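# Free a vial from the autosampler needle and reseat it

## Task

The autosampler's needle has lifted a vial out of the tray and the vial is still stuck on it. Remove the vial from the needle and set it upright in the empty well of the tray. By the end, every other vial must still sit in its own well and the tray must be pushed back in. The needle bends easily and must finish straight, within 2 degrees of true. Any hard knock to the glass, or letting it drop more than a few centimetres, means the task fails.

## Robot and tools

Robot: two UR7e arms, left_arm and right_arm, each with a two-finger parallel gripper and a wrist camera. The left base is near (-0.036, +0.323, 0.040) m and the right base near (+0.060, -0.486, 0.040) m in the scene frame. Scene frame: origin at table-top height midway between the arms, +z up, +x outward over the table, left_arm on the +y side. Arm names do not match the sides of the images.

Gripper geometry: the fingers point along the gripper's own +z and close along its x axis. end_effector_position is the point between the pads; fingertips reach 17.5 mm past it. A camera block of up to 12 cm sticks out toward the gripper's -y and turns with it.

Row layout (used by execute_actions and move): one row holds 18 numbers covering both arms, always all 18 even when one arm is idle. First left_arm: dx, dy, dz, rx, ry, rz, gripper position, force_limit, speed; then the same nine for right_arm. The six pose numbers are offsets, not poses: they are measured from that arm's Hand target at the start of the action or move, along the Hand target's own axes (not scene axes). Scale: 1.0 equals 0.6 m for dx/dy/dz and 180 degrees for rotation; rx, ry, rz form a single rotation vector. All six zero means no new pose for that arm. The gripper three are absolute settings in [-1, 1]: position +1 = fully open (50 mm), about -0.65 = pads touching, -1 = close until stopped by an object (use this to grip). force_limit maps -1/0/+1 to about 20/102/185 N per pad; speed maps -1/0/+1 to 20/85/150 mm/s. Both start at +1. Always resend the gripper values you want kept, since 0 is itself a command. New force_limit or speed only applies once position changes by at least 0.01.

execute_actions(actions, cameras): actions is a list of actions; each action is a table of up to 15 rows, one per 1/30 s step; a shorter table repeats its last row to step 15. Every row in an action counts from the same start pose, not from the previous row; a new action starts from the current Hand target, so repeating an offset moves further. An empty actions list returns state plus all camera images.

move(target, speed, blend, stop_force, zero, blocking, cameras): target is one 18-number row or a list of up to 15 rows, every row offset from the same starting Hand targets. speed is path top speed in m/s, 0.002 to 3.6, default 0.25 (turning up to twice that in rad/s); one value or one per target. blend, in metres, rounds corners in a list; 0 stops at each. stop_force (3 to 120 N, both arms) ends an arm's path when its wrist sensor feels that much push against its travel; the arm then backs off slightly and its Hand target becomes that pose. Leave stop_force out when moving off a contact. zero (default true) re-zeroes before the move. blocking=false returns early and cannot combine with stop_force. The move line reports the ending (done, off_target, moving, held, fault) and limits (paced = pose clipped, held = steps withheld). Paths do not avoid obstacles; a move lasts at most 10 s.

wait(seconds 0 to 3600) lets time pass; stop brakes a running move; zoom_image(camera, region [x0, y0, x1, y1] pixels, at most 504 by 504) enlarges part of the latest image; zero_wrist_force(arm) re-zeroes one wrist sensor; read_manual gives licence texts; finished_scene(scene) ends the scene for good, so only call it once the vial is seated, other vials in place, tray in and needle straight.

Results: positions in metres, quat_wxyz and velocities in the scene frame. Hand target is the last commanded pose after clipping; the gripper often rests a bit short. object_status: 0 moving, 1 blocked while opening, 2 blocked while closing (a grip), 3 reached the requested opening or pads met (often nothing held). Opening in mm is about (250 - position_measured) x 0.202. Wrist force and torque are in the gripper's own axes, zeroed at scene start. Cameras: cam_high (fixed, overhead), cam_left_wrist, cam_right_wrist, each 896x504.

Control limits: commanded orientation is clipped to within 32 degrees of the current one per step. A gripper lags its path and may overshoot on fast moves. A clearance check withholds commands that bring the arms too close, but not finger motions.

Avoid: any hard knock to glass, dropping the vial more than a few centimetres, bending the needle (pull along its axis, gently), disturbing other vials, and anything leaving the table. A net force around 150 N or excess joint torque causes a 10 s fault stop; arms are stiff, so do not aim far past a firm contact. Arm-to-arm hits can fail the scene. Motors warn at 70 °C and lock for 30 to 60 s at 85 °C; avoid long stretched holds.

Each tool is called after "Call:" by a JSON object that holds its "name" and its "arguments", one argument or row to a line.

## Session

Call:
{"name": "execute_actions", "arguments": {
  "actions": []
}}

Scene clock: 0.00 s.
left_arm: end_effector_position=(+0.5916, +0.4135, +0.2047) position_measured=4 object_status=3 end_effector_quat_wxyz=(-0.028, +0.127, +0.965, +0.228) | right_arm: end_effector_position=(+0.4791, -0.1604, +0.2451) position_measured=2 object_status=3 end_effector_quat_wxyz=(+0.285, -0.490, +0.823, +0.032)
Joint positions: left_arm=[-0.244 -1.207 1.601 -1.844 -1.123 -1.592] | right_arm=[4.106 -1.458 -2.265 -0.439 1.373 -1.685]
Joint velocities: within noise
Joint torques (N m): no reading
Motor temperatures (°C): left_arm=[29 31 33 47 42 50] | right_arm=[31 28 35 42 36 38]
Wrist force (N): no reading
Wrist torque (N m): no reading
Wrist force, peak (N): no reading
Hand target: left_arm +0.5916, +0.4135, +0.2047; -0.028, +0.127, +0.965, +0.228 | right_arm +0.4791, -0.1604, +0.2451; +0.285, -0.490, +0.823, +0.032
Tool commands: left_gripper/position=+0.992157 left_gripper/force_limit=+1.0 left_gripper/speed=+1.0 right_gripper/position=+1.0 right_gripper/force_limit=+1.0 right_gripper/speed=+1.0

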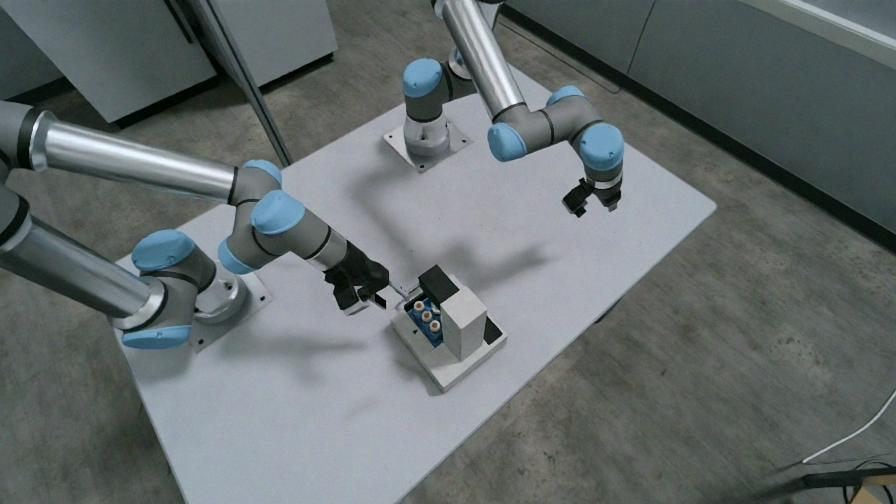

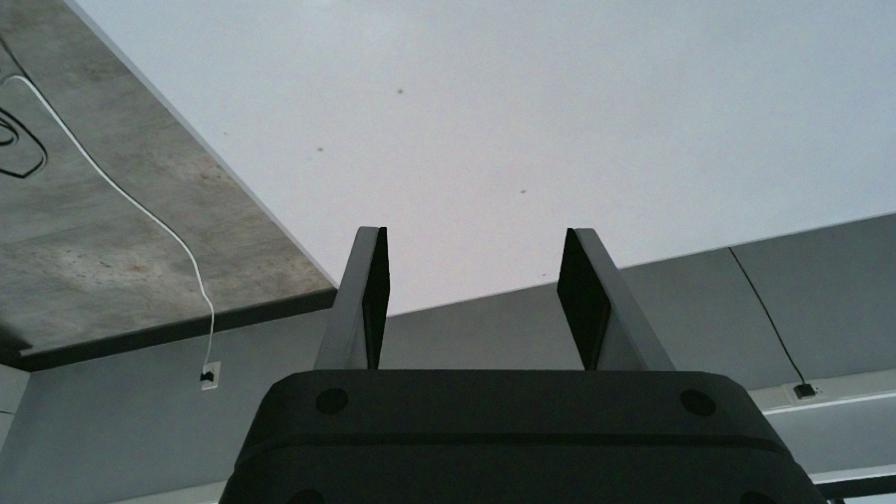

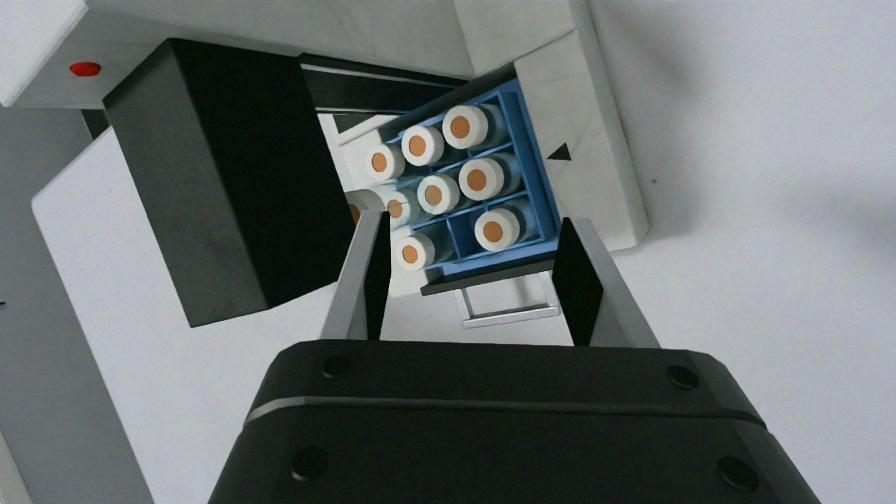

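Call:
{"name": "zoom_image", "arguments": {
  "camera": "cam_right_wrist",
  "region": [280, 20, 660, 340]
}}

Call:
{"name": "zoom_image", "arguments": {
  "camera": "cam_high",
  "region": [370, 250, 520, 400]
}}

Scaled by 1.326 from the camera's image (finer frame: 1280x720).

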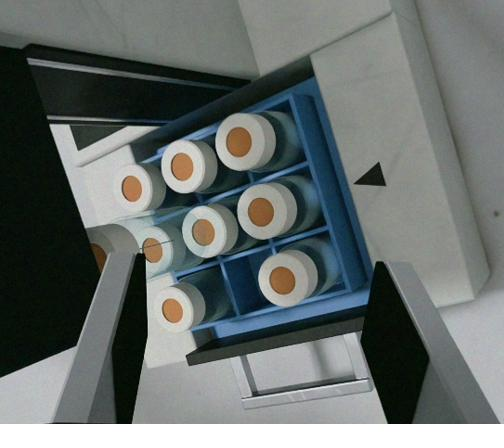

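Scaled by 3.360 from the camera's image (finer frame: 1280x720).

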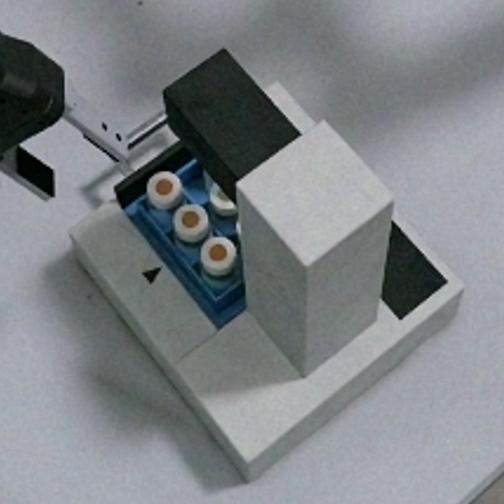

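Call:
{"name": "move", "arguments": {
  "target": [0,0,0,0,0,0,0.992157,1,1,0.041,0.26,-0.006,0.364,-0.0056,-0.223,1,1,1],
  "cameras": ["all"]
}}

Scene clock: 54.87 s.
left_arm: end_effector_position=(+0.5916, +0.4135, +0.2047) position_measured=4 object_status=3 end_effector_quat_wxyz=(-0.028, +0.127, +0.965, +0.228) | right_arm: end_effector_position=(+0.3400, -0.1001, +0.2006) position_measured=2 object_status=3 end_effector_quat_wxyz=(+0.500, -0.500, +0.501, -0.500)
Joint positions: left_arm=[-0.244 -1.207 1.601 -1.844 -1.123 -1.592] | right_arm=[4.96 -1.86 -2.19 -2.23 0.298 -0.002]
Joint torques (N m): left_arm=[-4.1 -38.73 -26.1 -2.75 1.24 0] | right_arm=[-13.97 21.78 10.57 -2.17 -1.96 2.57]
Wrist force (N): left_arm=[0.1 0.1 0.0] | right_arm=[-0.3 1.6 0.8]
Wrist torque (N m): left_arm=[0.02 -0.01 0.00] | right_arm=[0.20 0.15 0.24]
Wrist force, peak (N): left_arm=[0.4 -0.6 0.1] | right_arm=[-0.3 2.2 0.8]
Hand target: left_arm +0.5916, +0.4135, +0.2047; -0.028, +0.127, +0.965, +0.228 | right_arm +0.3401, -0.1001, +0.2005; +0.500, -0.500, +0.501, -0.499
Off the commanded pose: left_arm 0.000 m, 0 deg | right_arm 0.000 m, 0 deg.
move: done
cam_right_wrist: T_world_to_cam=[[0.0097, -0.998, 0.06251, -0.10849], [-0.52963, -0.05815, -0.84623, 0.35507], [0.84817, -0.0249, -0.52914, -0.06279]] pos_world=[0.24236, -0.08919, 0.27403]

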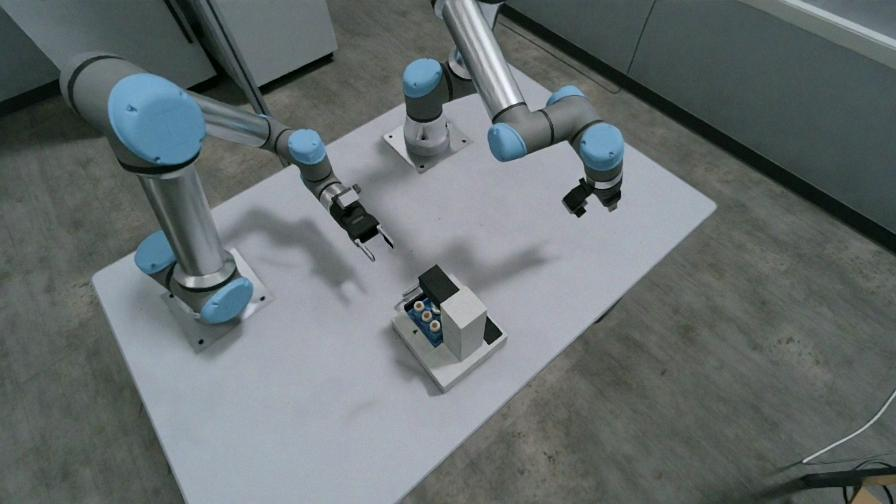

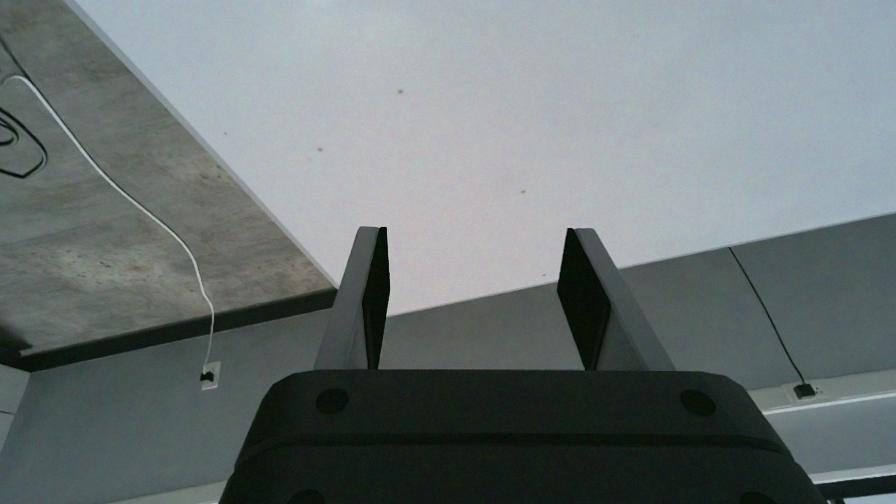

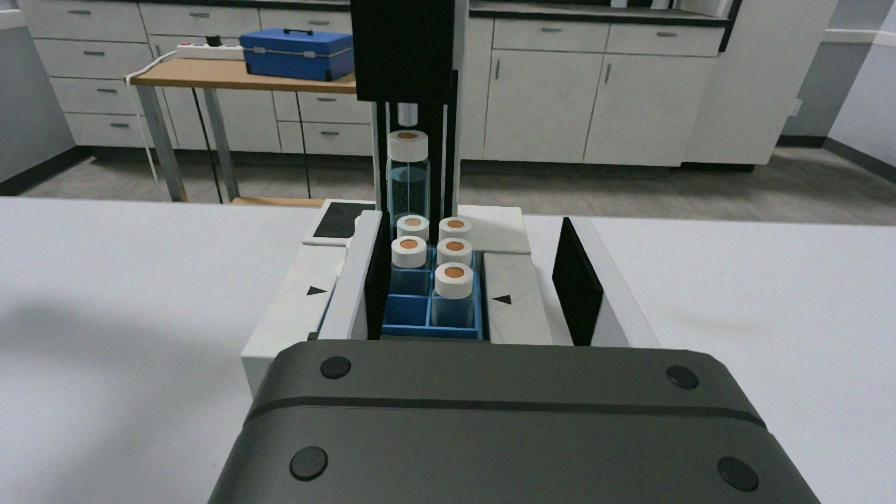

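Call:
{"name": "zoom_image", "arguments": {
  "camera": "cam_right_wrist",
  "region": [330, 60, 570, 350]
}}

Scaled by 1.738 from the camera's image (finer frame: 1280x720).

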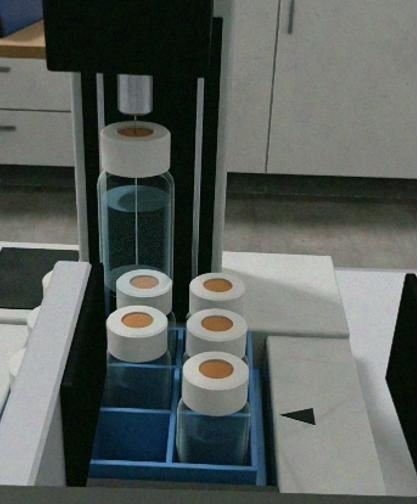

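Call:
{"name": "zoom_image", "arguments": {
  "camera": "cam_high",
  "region": [380, 250, 520, 400]
}}

Call:
{"name": "zoom_image", "arguments": {
  "camera": "cam_right_wrist",
  "region": [360, 100, 480, 260]
}}

Scaled by 3.360 from the camera's image (finer frame: 1280x720).

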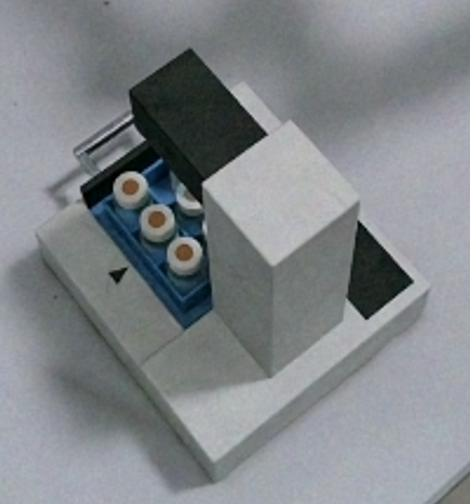

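Scaled by 3.150 from the camera's image (finer frame: 1280x720).

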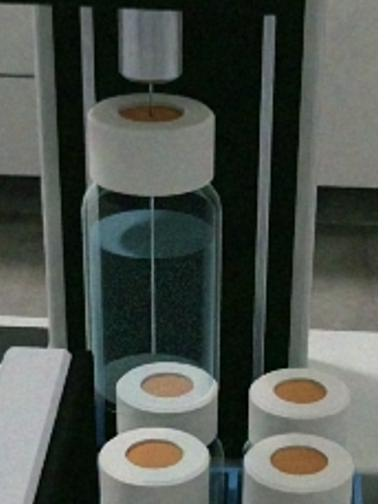

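Call:
{"name": "move", "arguments": {
  "target": [0,0,0,0,0,0,0.992157,1,1,-0.05,0.05,0.125,-0.385,0.385,0.385,0.1,1,1],
  "cameras": ["cam_right_wrist"]
}}

Scene clock: 184.53 s.
left_arm: end_effector_position=(+0.5916, +0.4135, +0.2047) position_measured=4 object_status=3 end_effector_quat_wxyz=(-0.028, +0.127, +0.965, +0.228) | right_arm: end_effector_position=(+0.4151, -0.0702, +0.1704) position_measured=138 object_status=3 end_effector_quat_wxyz=(-0.001, +0.001, +1.000, +0.001)
Joint positions: left_arm=[-0.244 -1.207 1.601 -1.844 -1.123 -1.592] | right_arm=[4.201 -1.777 -1.868 -1.067 1.573 -0.461]
Joint torques (N m): left_arm=[-8.92 -43.05 -26.08 -3.09 1.57 0] | right_arm=[10.26 41.48 15.48 2.44 0.92 -2.77]
Wrist force (N): left_arm=[0.0 -0.2 0.5] | right_arm=[-0.4 -0.2 -0.2]
Wrist torque (N m): left_arm=[-0.02 0.00 0.00] | right_arm=[0.00 0.27 0.25]
Wrist force, peak (N): left_arm=[0.0 -0.8 0.5] | right_arm=[-0.2 1.8 1.3]
Hand target: left_arm +0.5916, +0.4135, +0.2047; -0.028, +0.127, +0.965, +0.228 | right_arm +0.4151, -0.0701, +0.1705; -0.001, +0.001, +1.000, +0.001
Off the commanded pose: left_arm 0.000 m, 0 deg | right_arm 0.000 m, 0 deg.
move: done
cam_right_wrist: T_world_to_cam=[[-0.99799, -0.06279, -0.00909, 0.41867], [-0.05805, 0.84588, 0.53021, 0.00411], [-0.0256, 0.52967, -0.84782, 0.31422]] pos_world=[0.42611, -0.14362, 0.26803]

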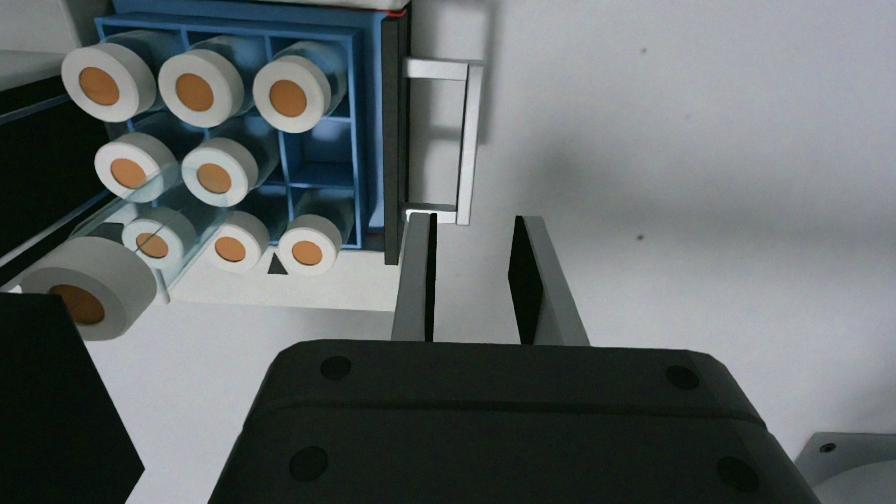

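Call:
{"name": "move", "arguments": {
  "target": [0,0,0,0,0,0,0.992157,1,1,0,0,0.185,0,0,0,0.1,1,1],
  "cameras": ["cam_right_wrist"],
  "speed": 0.1,
  "stop_force": 8
}}

Scene clock: 205.37 s.
left_arm: end_effector_position=(+0.5916, +0.4135, +0.2047) position_measured=4 object_status=3 end_effector_quat_wxyz=(-0.028, +0.127, +0.965, +0.228) | right_arm: end_effector_position=(+0.4149, -0.0699, +0.0595) position_measured=138 object_status=3 end_effector_quat_wxyz=(-0.001, +0.001, +1.000, +0.001)
Joint positions: left_arm=[-0.244 -1.207 1.601 -1.844 -1.123 -1.592] | right_arm=[4.201 -1.945 -1.99 -0.777 1.573 -0.46]
Joint torques (N m): left_arm=[-7.57 -42.94 -27.11 -3.28 1.45 -0.03] | right_arm=[6.83 42.46 25.09 3.82 -0.32 1.29]
Wrist force (N): left_arm=[0.0 -0.2 0.2] | right_arm=[-0.3 -0.4 -0.5]
Wrist torque (N m): left_arm=[-0.03 -0.01 0.00] | right_arm=[-0.06 0.23 0.23]
Wrist force, peak (N): left_arm=[-0.3 -0.2 1.0] | right_arm=[-0.8 0.0 -2.0]
Hand target: left_arm +0.5916, +0.4135, +0.2047; -0.028, +0.127, +0.965, +0.228 | right_arm +0.4149, -0.0699, +0.0595; -0.001, +0.001, +1.000, +0.001
Off the commanded pose: left_arm 0.000 m, 0 deg | right_arm 0.000 m, 0 deg.
move: done
cam_right_wrist: T_world_to_cam=[[-0.99797, -0.06298, -0.009, 0.41743], [-0.05815, 0.8457, 0.53048, 0.06271], [-0.0258, 0.52993, -0.84765, 0.22018]] pos_world=[0.42591, -0.14342, 0.15713]

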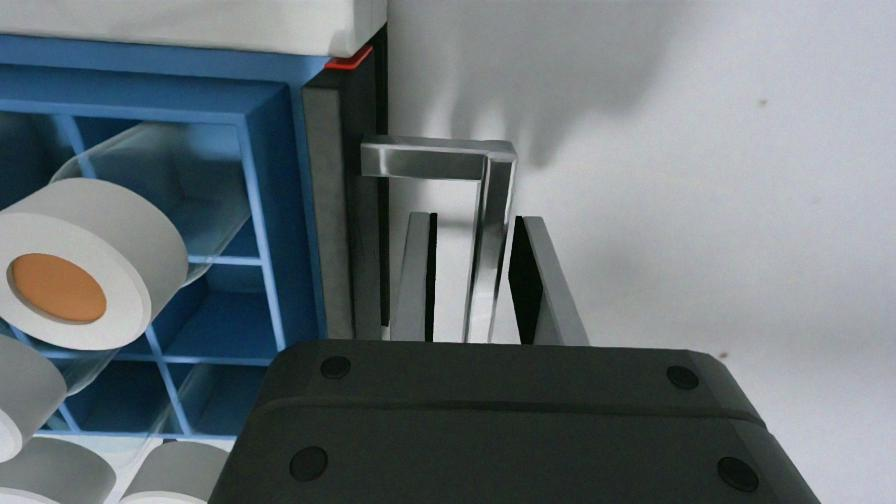

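Call:
{"name": "move", "arguments": {
  "target": [0,0,0,0,0,0,0.992157,1,1,0.1333,0,0,0,0,0,0.1,1,1],
  "cameras": ["cam_right_wrist","cam_high"],
  "speed": 0.06,
  "stop_force": 25
}}

Scene clock: 213.57 s.
left_arm: end_effector_position=(+0.5916, +0.4135, +0.2047) position_measured=4 object_status=3 end_effector_quat_wxyz=(-0.028, +0.127, +0.965, +0.228) | right_arm: end_effector_position=(+0.3349, -0.0698, +0.0596) position_measured=138 object_status=3 end_effector_quat_wxyz=(-0.001, +0.001, +1.000, +0.001)
Joint positions: left_arm=[-0.244 -1.207 1.601 -1.844 -1.123 -1.592] | right_arm=[4.348 -1.854 -2.127 -0.73 1.573 -0.314]
Joint torques (N m): left_arm=[-7.6 -42.78 -26.71 -3.2 1.31 -0.15] | right_arm=[-13.55 20.04 24.65 1.24 -1.87 -2.81]
Wrist force (N): left_arm=[0.0 -0.3 0.4] | right_arm=[-0.6 0.2 -0.5]
Wrist torque (N m): left_arm=[-0.05 -0.01 0.00] | right_arm=[0.01 0.37 0.22]
Wrist force, peak (N): left_arm=[-0.1 -0.4 0.9] | right_arm=[-5.0 3.4 0.1]
Hand target: left_arm +0.5916, +0.4135, +0.2047; -0.028, +0.127, +0.965, +0.228 | right_arm +0.3349, -0.0698, +0.0596; -0.001, +0.001, +1.000, +0.001
Off the commanded pose: left_arm 0.000 m, 0 deg | right_arm 0.000 m, 0 deg.
move: done
cam_right_wrist: T_world_to_cam=[[-0.99798, -0.06293, -0.00908, 0.33762], [-0.05815, 0.84571, 0.53047, 0.05792], [-0.0257, 0.52993, -0.84765, 0.21812]] pos_world=[0.34591, -0.14332, 0.15723]
Images, in order (width x height): cam_high 896x504, cam_right_wrist 896x504.

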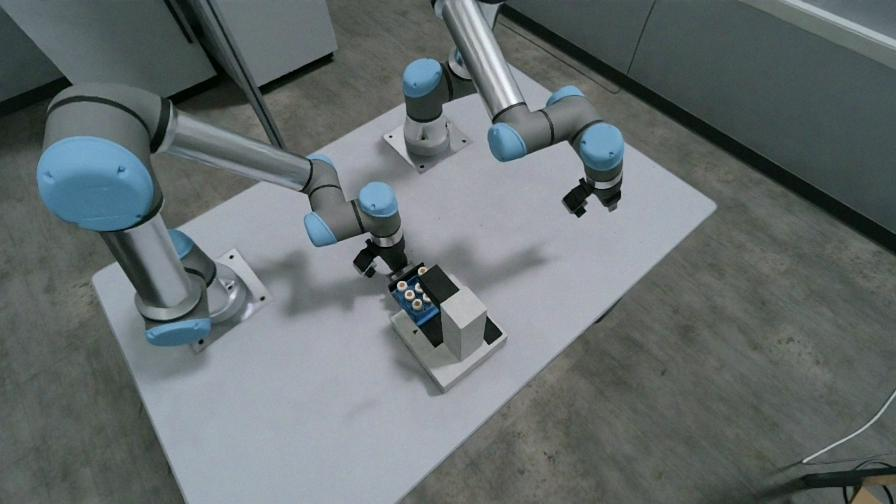

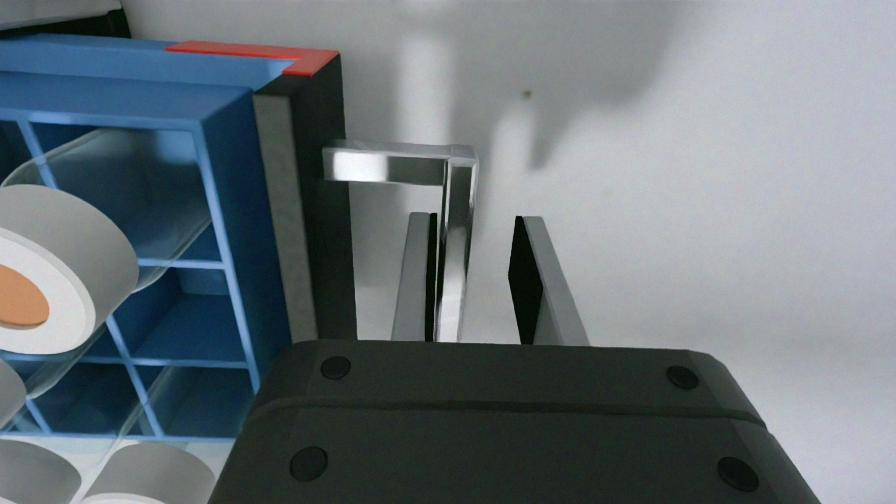

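Call:
{"name": "move", "arguments": {
  "target": [
    [0,0,0,0,0,0,0.992157,1,1,0,0,-0.25,0,0,0,0.1,1,1],
    [0,0,0,0,0,0,0.992157,1,1,-0.1667,-0.333,-0.333,0,0,0.9,0.1,1,1],
    [0,0,0,0,0,0,0.992157,1,1,-0.297,-0.15,-0.155,0,0.609,0.793,1,1,1]
  ],
  "cameras": ["cam_right_wrist","cam_high"],
  "speed": [0.2,0.5,0.3],
  "blend": [0.02,0.02,0]
}}

Scene clock: 258.17 s.
left_arm: end_effector_position=(+0.5916, +0.4135, +0.2047) position_measured=4 object_status=3 end_effector_quat_wxyz=(-0.028, +0.127, +0.965, +0.228) | right_arm: end_effector_position=(+0.5131, -0.1602, +0.1522) position_measured=3 object_status=3 end_effector_quat_wxyz=(-0.610, +0.792, -0.001, +0.000)
Joint positions: left_arm=[-0.244 -1.207 1.601 -1.844 -1.123 -1.592] | right_arm=[3.551 -2.323 -2.137 0.779 2.619 2.665]
Joint torques (N m): left_arm=[-8.26 -43.96 -24.84 -3.37 1.93 -0.03] | right_arm=[14.07 28.9 11.15 2.1 2.6 2.86]
Wrist force (N): left_arm=[-0.2 -0.3 0.4] | right_arm=[0.1 1.6 0.7]
Wrist torque (N m): left_arm=[-0.05 0.03 0.00] | right_arm=[0.37 0.11 0.26]
Wrist force, peak (N): left_arm=[-0.6 -0.4 0.6] | right_arm=[0.6 3.1 1.3]
Hand target: left_arm +0.5916, +0.4135, +0.2047; -0.028, +0.127, +0.965, +0.228 | right_arm +0.5132, -0.1602, +0.1522; -0.610, +0.792, -0.001, +0.000
Off the commanded pose: left_arm 0.000 m, 0 deg | right_arm 0.000 m, 0 deg.
move: done
cam_right_wrist: T_world_to_cam=[[0.99799, 0.02568, 0.05803, -0.50962], [0.05845, -0.72792, -0.68316, -0.03159], [0.0247, 0.68518, -0.72796, 0.32982]] pos_world=[0.50229, -0.23589, 0.24808]
Images, in order (width x height): cam_high 896x504, cam_right_wrist 896x504.

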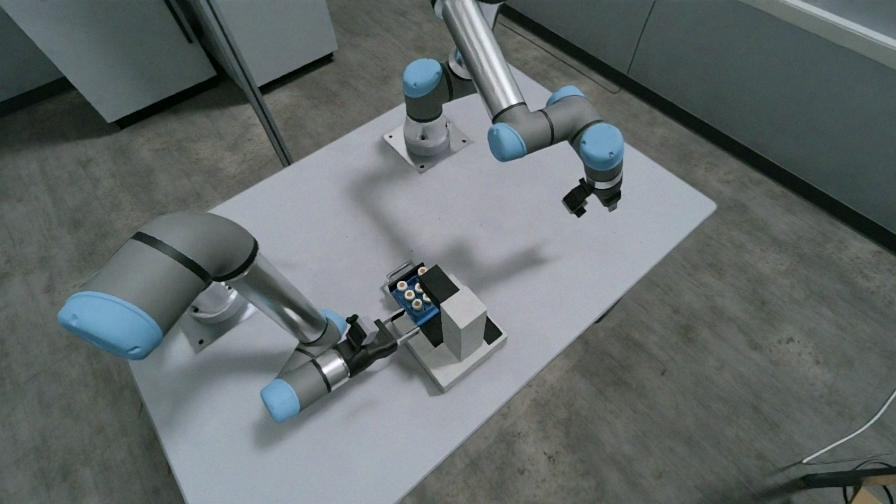

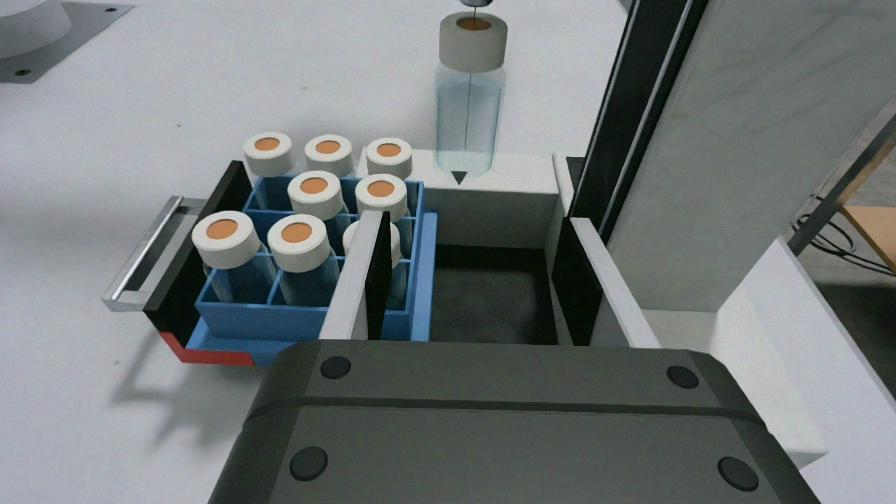

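Call:
{"name": "move", "arguments": {
  "target": [0,0,0,0,0,0,0.992157,1,1,-0.005,-0.0253,0.114,0,0,0,1,1,1],
  "cameras": ["cam_right_wrist"],
  "speed": 0.1,
  "stop_force": 5
}}

Scene clock: 277.17 s.
left_arm: end_effector_position=(+0.5916, +0.4135, +0.2047) position_measured=4 object_status=3 end_effector_quat_wxyz=(-0.028, +0.127, +0.965, +0.228) | right_arm: end_effector_position=(+0.5102, -0.0901, +0.1493) position_measured=3 object_status=3 end_effector_quat_wxyz=(-0.610, +0.792, -0.001, +0.000)
Joint positions: left_arm=[-0.244 -1.207 1.601 -1.844 -1.123 -1.592] | right_arm=[3.689 -2.359 -2.069 0.847 2.496 2.783]
Joint torques (N m): left_arm=[-8.45 -43.73 -25.07 -3.31 1.77 0.01] | right_arm=[-13.99 50.41 0.89 1.07 -0.86 -2.82]
Wrist force (N): left_arm=[0.0 -0.1 0.3] | right_arm=[0.2 0.9 0.5]
Wrist torque (N m): left_arm=[-0.01 0.01 0.00] | right_arm=[0.26 0.08 0.22]
Wrist force, peak (N): left_arm=[0.1 -0.5 0.8] | right_arm=[0.4 0.4 2.1]
Hand target: left_arm +0.5916, +0.4135, +0.2047; -0.028, +0.127, +0.965, +0.228 | right_arm +0.5102, -0.0901, +0.1493; -0.610, +0.792, -0.001, +0.000
Off the commanded pose: left_arm 0.000 m, 0 deg | right_arm 0.000 m, 0 deg.
move: done
cam_right_wrist: T_world_to_cam=[[0.99799, 0.02568, 0.05803, -0.50826], [0.05845, -0.72792, -0.68316, 0.01763], [0.0247, 0.68518, -0.72796, 0.27989]] pos_world=[0.49929, -0.16589, 0.24528]

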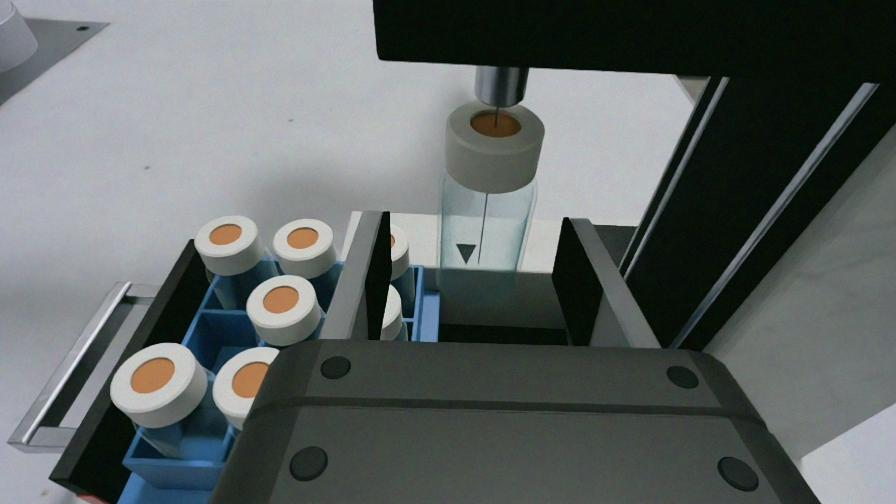

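Call:
{"name": "move", "arguments": {
  "target": [0,0,0,0,0,0,0.992157,1,1,0.0033,-0.008,0.0427,0,0,0,1,1,1],
  "cameras": ["cam_right_wrist"],
  "speed": 0.06,
  "stop_force": 5
}}

Scene clock: 298.83 s.
left_arm: end_effector_position=(+0.5916, +0.4135, +0.2047) position_measured=4 object_status=3 end_effector_quat_wxyz=(-0.028, +0.127, +0.965, +0.228) | right_arm: end_effector_position=(+0.5122, -0.0642, +0.1474) position_measured=3 object_status=3 end_effector_quat_wxyz=(-0.610, +0.792, -0.001, +0.000)
Joint positions: left_arm=[-0.244 -1.207 1.601 -1.844 -1.123 -1.592] | right_arm=[3.733 -2.377 -2.03 0.849 2.457 2.813]
Joint torques (N m): left_arm=[-7.66 -42.79 -26.53 -3.34 1.8 -0.09] | right_arm=[-13.51 51.71 1.39 1.04 2.33 -2.78]
Wrist force (N): left_arm=[-0.2 -0.2 0.7] | right_arm=[0.1 1.1 0.7]
Wrist torque (N m): left_arm=[-0.02 0.05 0.00] | right_arm=[0.28 0.11 0.21]
Wrist force, peak (N): left_arm=[0.2 -0.5 0.9] | right_arm=[0.4 1.8 -0.5]
Hand target: left_arm +0.5916, +0.4135, +0.2047; -0.028, +0.127, +0.965, +0.228 | right_arm +0.5122, -0.0642, +0.1474; -0.610, +0.792, -0.001, +0.000
Off the commanded pose: left_arm 0.000 m, 0 deg | right_arm 0.000 m, 0 deg.
move: done
cam_right_wrist: T_world_to_cam=[[0.99799, 0.02568, 0.05803, -0.51081], [0.05845, -0.72792, -0.68316, 0.03514], [0.0247, 0.68518, -0.72796, 0.26064]] pos_world=[0.50129, -0.13989, 0.24338]

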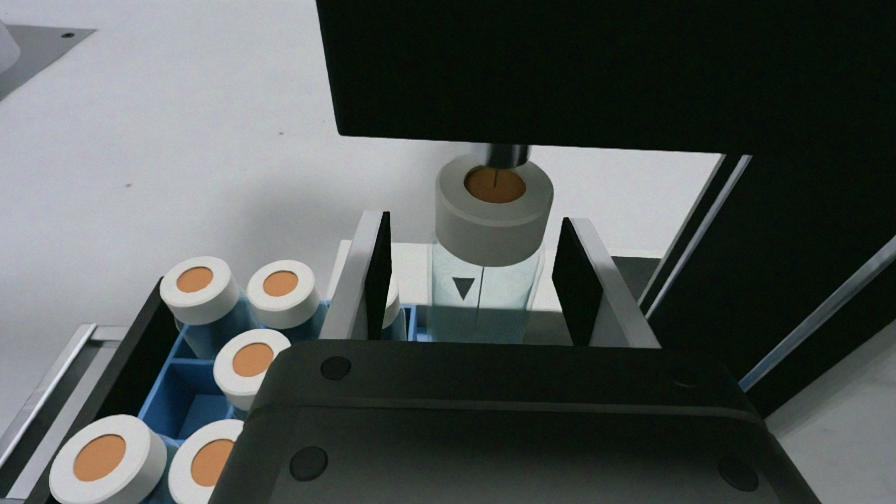

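Call:
{"name": "zoom_image", "arguments": {
  "camera": "cam_right_wrist",
  "region": [350, 190, 610, 350]
}}

Scaled by 1.938 from the camera's image (finer frame: 1280x720).

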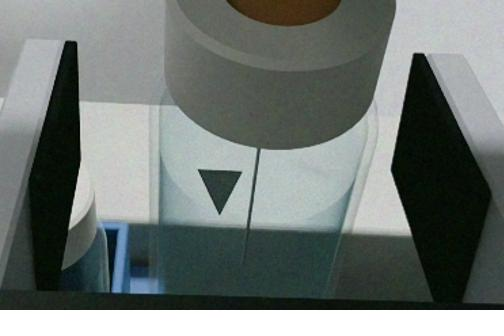

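Call:
{"name": "move", "arguments": {
  "target": [
    [0,0,0,0,0,0,0.992157,1,1,0.0018,0,0,0,0,0,1,1,1],
    [0,0,0,0,0,0,0.992157,1,1,0.0018,0,0,0,0,0,0.34,-1,-1]
  ],
  "cameras": ["cam_right_wrist"],
  "speed": 0.05
}}

Call:
{"name": "zoom_image", "arguments": {
  "camera": "cam_right_wrist",
  "region": [350, 190, 610, 350]
}}

Scene clock: 326.60 s.
left_arm: end_effector_position=(+0.5916, +0.4135, +0.2047) position_measured=4 object_status=3 end_effector_quat_wxyz=(-0.028, +0.127, +0.965, +0.228) | right_arm: end_effector_position=(+0.5133, -0.0642, +0.1474) position_measured=101 object_status=0 end_effector_quat_wxyz=(-0.610, +0.792, -0.001, +0.000)
Joint positions: left_arm=[-0.244 -1.207 1.601 -1.844 -1.123 -1.592] | right_arm=[3.731 -2.377 -2.028 0.846 2.458 2.812]
Joint torques (N m): left_arm=[-6.84 -43.33 -25.79 -3.4 2 -0.15] | right_arm=[14.17 31.21 0.81 3.49 -1.18 2.62]
Wrist force (N): left_arm=[-0.2 0.0 0.6] | right_arm=[0.2 0.5 0.5]
Wrist torque (N m): left_arm=[0.00 0.03 0.00] | right_arm=[0.19 0.09 0.26]
Wrist force, peak (N): left_arm=[0.0 -0.5 1.0] | right_arm=[0.2 1.3 0.9]
Hand target: left_arm +0.5916, +0.4135, +0.2047; -0.028, +0.127, +0.965, +0.228 | right_arm +0.5133, -0.0642, +0.1474; -0.610, +0.792, -0.001, +0.000
Off the commanded pose: left_arm 0.000 m, 0 deg | right_arm 0.000 m, 0 deg.
move: done
cam_right_wrist: T_world_to_cam=[[0.99799, 0.02568, 0.05803, -0.51191], [0.05845, -0.72792, -0.68316, 0.03507], [0.0247, 0.68518, -0.72796, 0.26061]] pos_world=[0.50239, -0.13989, 0.24338]

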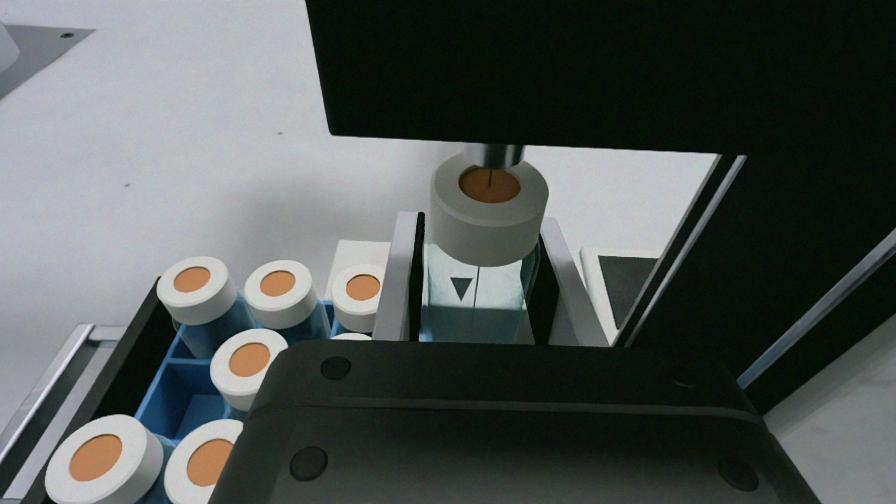

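Scaled by 1.938 from the camera's image (finer frame: 1280x720).

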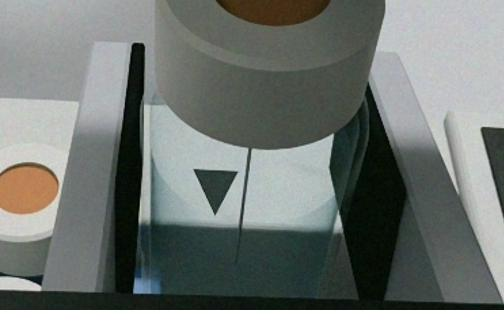

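Call:
{"name": "move", "arguments": {
  "target": [0,0,0,0,0,0,0.992157,1,1,0,0,0,0,0,0,-1,-0.8,-1],
  "cameras": ["cam_right_wrist"],
  "speed": 0.05
}}

Call:
{"name": "zoom_image", "arguments": {
  "camera": "cam_right_wrist",
  "region": [350, 130, 610, 350]
}}

Scene clock: 348.07 s.
left_arm: end_effector_position=(+0.5916, +0.4135, +0.2047) position_measured=4 object_status=3 end_effector_quat_wxyz=(-0.028, +0.127, +0.965, +0.228) | right_arm: end_effector_position=(+0.5133, -0.0642, +0.1474) position_measured=111 object_status=2 end_effector_quat_wxyz=(-0.610, +0.792, -0.001, +0.000)
Joint positions: left_arm=[-0.244 -1.207 1.601 -1.844 -1.123 -1.592] | right_arm=[3.731 -2.377 -2.028 0.846 2.458 2.812]
Joint torques (N m): left_arm=[-8.31 -44.32 -25.28 -3.63 2.03 -0.15] | right_arm=[12.04 31.89 2.73 2.99 -1.05 2.25]
Wrist force (N): left_arm=[0.1 -0.3 0.5] | right_arm=[-0.1 0.6 0.5]
Wrist torque (N m): left_arm=[-0.05 -0.03 -0.01] | right_arm=[0.26 0.06 0.23]
Wrist force, peak (N): left_arm=[-0.1 -0.5 0.9] | right_arm=[0.5 1.1 0.9]
Hand target: left_arm +0.5916, +0.4135, +0.2047; -0.028, +0.127, +0.965, +0.228 | right_arm +0.5133, -0.0642, +0.1474; -0.610, +0.792, -0.001, +0.000
Off the commanded pose: left_arm 0.000 m, 0 deg | right_arm 0.000 m, 0 deg.
move: done
cam_right_wrist: T_world_to_cam=[[0.99799, 0.02568, 0.05803, -0.51191], [0.05845, -0.72792, -0.68316, 0.03507], [0.0247, 0.68518, -0.72796, 0.26061]] pos_world=[0.50239, -0.13989, 0.24338]

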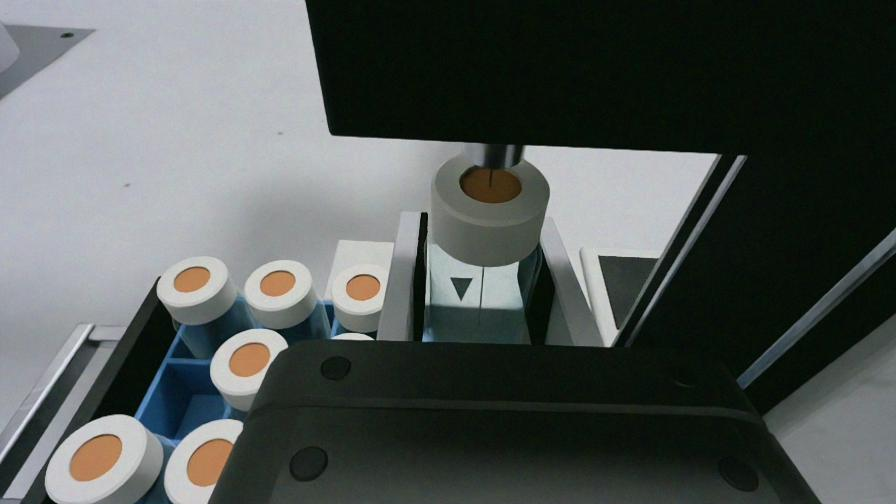

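Scaled by 1.938 from the camera's image (finer frame: 1280x720).

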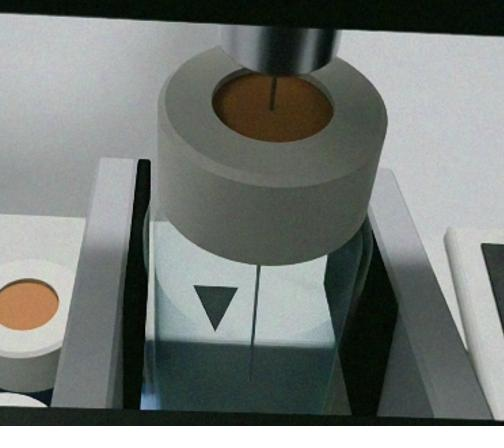

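Call:
{"name": "move", "arguments": {
  "target": [0,0,0,0,0,0,0.992157,1,1,0,0.0837,0.02245,0,0,0,-1,-0.8,-1],
  "cameras": ["cam_right_wrist"],
  "speed": 0.04,
  "stop_force": 40
}}

Scene clock: 360.30 s.
left_arm: end_effector_position=(+0.5916, +0.4135, +0.2047) position_measured=4 object_status=3 end_effector_quat_wxyz=(-0.028, +0.127, +0.965, +0.228) | right_arm: end_effector_position=(+0.5132, -0.0640, +0.0954) position_measured=111 object_status=2 end_effector_quat_wxyz=(-0.610, +0.792, -0.001, +0.000)
Joint positions: left_arm=[-0.244 -1.207 1.601 -1.844 -1.123 -1.592] | right_arm=[3.732 -2.508 -1.991 0.94 2.457 2.812]
Joint torques (N m): left_arm=[-8.71 -43.08 -25.72 -3.75 2.17 -0.14] | right_arm=[12.9 53.23 -0.4 1.2 -0.2 2.8]
Wrist force (N): left_arm=[0.0 -0.4 0.4] | right_arm=[-0.1 1.3 1.2]
Wrist torque (N m): left_arm=[-0.06 -0.01 0.01] | right_arm=[0.24 0.10 0.25]
Wrist force, peak (N): left_arm=[0.1 -0.3 0.9] | right_arm=[-0.3 2.0 1.2]
Hand target: left_arm +0.5916, +0.4135, +0.2047; -0.028, +0.127, +0.965, +0.228 | right_arm +0.5132, -0.0640, +0.0954; -0.610, +0.792, -0.001, +0.000
Off the commanded pose: left_arm 0.000 m, 0 deg | right_arm 0.000 m, 0 deg.
move: done
cam_right_wrist: T_world_to_cam=[[0.99799, 0.02568, 0.05803, -0.50889], [0.05845, -0.72792, -0.68316, -0.00031], [0.0247, 0.68518, -0.72796, 0.22262]] pos_world=[0.50239, -0.13969, 0.19138]

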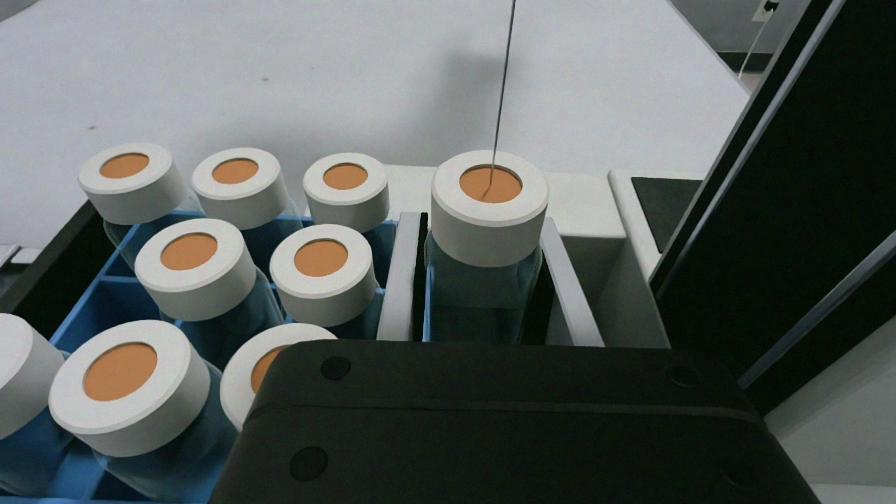

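Call:
{"name": "zoom_image", "arguments": {
  "camera": "cam_right_wrist",
  "region": [420, 0, 600, 220]
}}

Scaled by 2.291 from the camera's image (finer frame: 1280x720).

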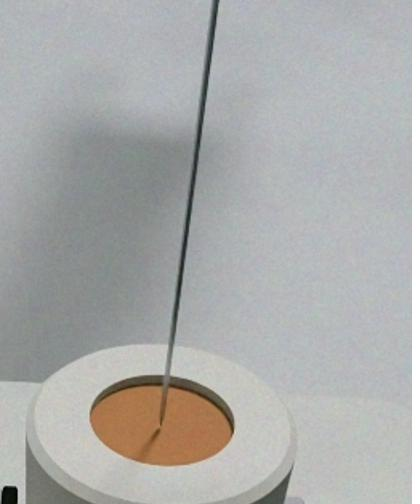

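Call:
{"name": "move", "arguments": {
  "target": [0,0,0,0,0,0,0.992157,1,1,0,0.0097,0.0026,0,0,0,-1,-0.8,-1],
  "cameras": ["cam_right_wrist"],
  "speed": 0.02,
  "stop_force": 6
}}

Call:
{"name": "zoom_image", "arguments": {
  "camera": "cam_right_wrist",
  "region": [420, 0, 600, 220]
}}

Scene clock: 377.30 s.
left_arm: end_effector_position=(+0.5916, +0.4135, +0.2047) position_measured=4 object_status=3 end_effector_quat_wxyz=(-0.028, +0.127, +0.965, +0.228) | right_arm: end_effector_position=(+0.5132, -0.0640, +0.0894) position_measured=111 object_status=2 end_effector_quat_wxyz=(-0.610, +0.792, -0.001, +0.000)
Joint positions: left_arm=[-0.244 -1.207 1.601 -1.844 -1.123 -1.592] | right_arm=[3.732 -2.523 -1.986 0.95 2.457 2.812]
Joint torques (N m): left_arm=[-8.05 -42.7 -25.97 -3.52 2.11 0.04] | right_arm=[14.19 53.72 1.82 1.22 -1.13 2.87]
Wrist force (N): left_arm=[-0.1 -0.5 0.3] | right_arm=[0.0 1.1 0.7]
Wrist torque (N m): left_arm=[-0.09 0.01 0.00] | right_arm=[0.21 0.09 0.25]
Wrist force, peak (N): left_arm=[-0.3 -0.5 0.8] | right_arm=[0.1 1.5 1.1]
Hand target: left_arm +0.5916, +0.4135, +0.2047; -0.028, +0.127, +0.965, +0.228 | right_arm +0.5132, -0.0640, +0.0894; -0.610, +0.792, -0.001, +0.000
Off the commanded pose: left_arm 0.000 m, 0 deg | right_arm 0.000 m, 0 deg.
move: done
cam_right_wrist: T_world_to_cam=[[0.99799, 0.02568, 0.05803, -0.50854], [0.05845, -0.72792, -0.68316, -0.00447], [0.0247, 0.68518, -0.72796, 0.21818]] pos_world=[0.50239, -0.13969, 0.18528]

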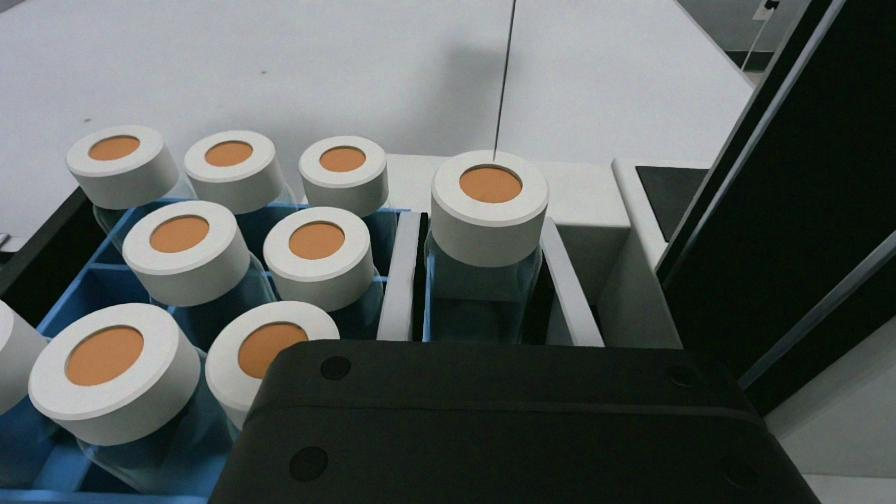

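Scaled by 2.291 from the camera's image (finer frame: 1280x720).

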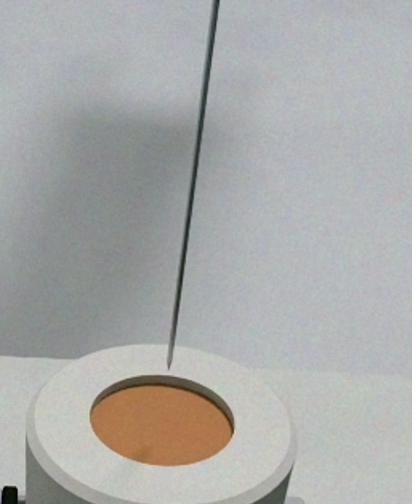

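Call:
{"name": "move", "arguments": {
  "target": [
    [0,0,0,0,0,0,0.992157,1,1,0.0067,0.0069,-0.0258,0,0,0,-1,-0.8,-1],
    [0,0,0,0,0,0,0.992157,1,1,0.0067,-0.0192,-0.057,0,0,0,-1,-0.8,-1],
    [0,0,0,0,0,0,0.992157,1,1,0.0067,-0.0112,-0.1515,0,0,0,-1,-0.8,-1]
  ],
  "cameras": ["cam_right_wrist","cam_high"],
  "speed": 0.06,
  "stop_force": 15
}}

Scene clock: 405.67 s.
left_arm: end_effector_position=(+0.5916, +0.4135, +0.2047) position_measured=4 object_status=3 end_effector_quat_wxyz=(-0.028, +0.127, +0.965, +0.228) | right_arm: end_effector_position=(+0.5172, -0.1501, +0.1192) position_measured=111 object_status=2 end_effector_quat_wxyz=(-0.610, +0.792, -0.001, +0.000)
Joint positions: left_arm=[-0.244 -1.207 1.601 -1.844 -1.123 -1.592] | right_arm=[3.567 -2.418 -2.096 0.848 2.605 2.681]
Joint torques (N m): left_arm=[-7.68 -43.16 -25.44 -3.6 2.14 0.15] | right_arm=[13.96 30.39 13.51 3.53 -0.18 2.87]
Wrist force (N): left_arm=[0.0 -0.3 0.6] | right_arm=[0.1 2.1 0.8]
Wrist torque (N m): left_arm=[-0.06 0.00 0.00] | right_arm=[0.40 0.12 0.26]
Wrist force, peak (N): left_arm=[-0.4 -0.4 1.0] | right_arm=[0.0 2.2 1.5]
Hand target: left_arm +0.5916, +0.4135, +0.2047; -0.028, +0.127, +0.965, +0.228 | right_arm +0.5172, -0.1501, +0.1192; -0.610, +0.792, -0.001, +0.000
Off the commanded pose: left_arm 0.000 m, 0 deg | right_arm 0.000 m, 0 deg.
move: done
cam_right_wrist: T_world_to_cam=[[0.99799, 0.02568, 0.05803, -0.51205], [0.05845, -0.72792, -0.68316, -0.0471], [0.0247, 0.68518, -0.72796, 0.29884]] pos_world=[0.50639, -0.22589, 0.21508]
Images, in order (width x height): cam_high 896x504, cam_right_wrist 896x504.

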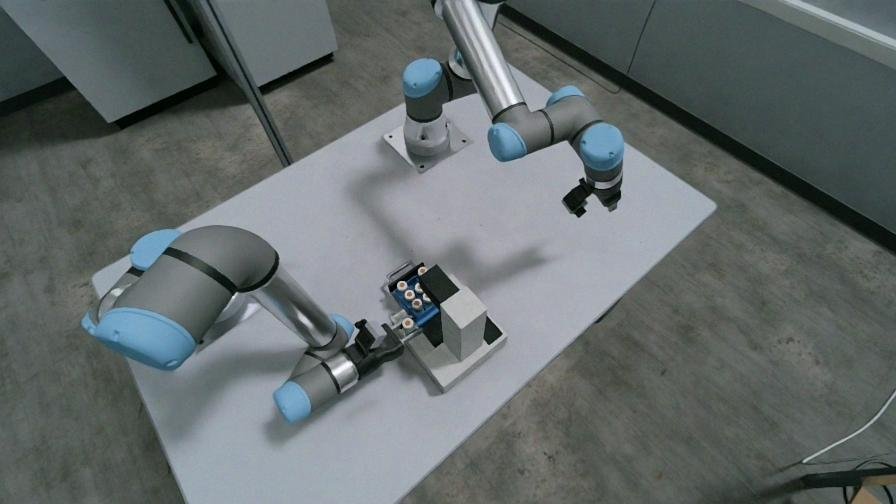

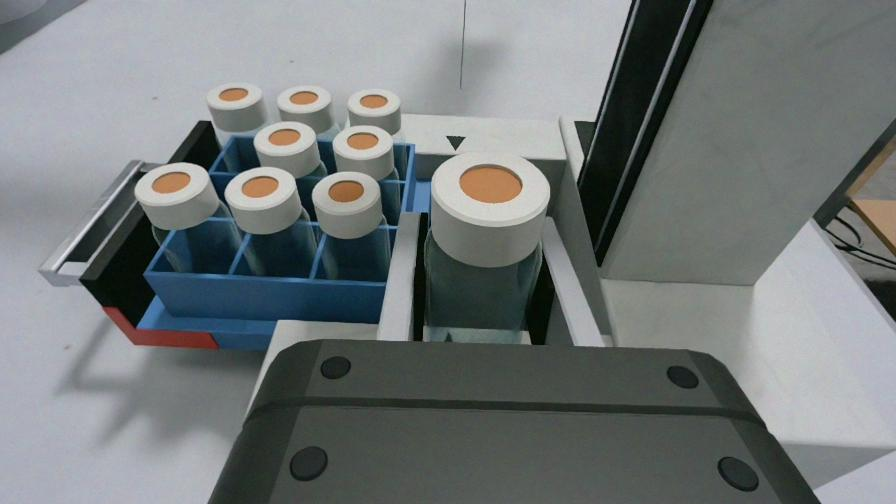

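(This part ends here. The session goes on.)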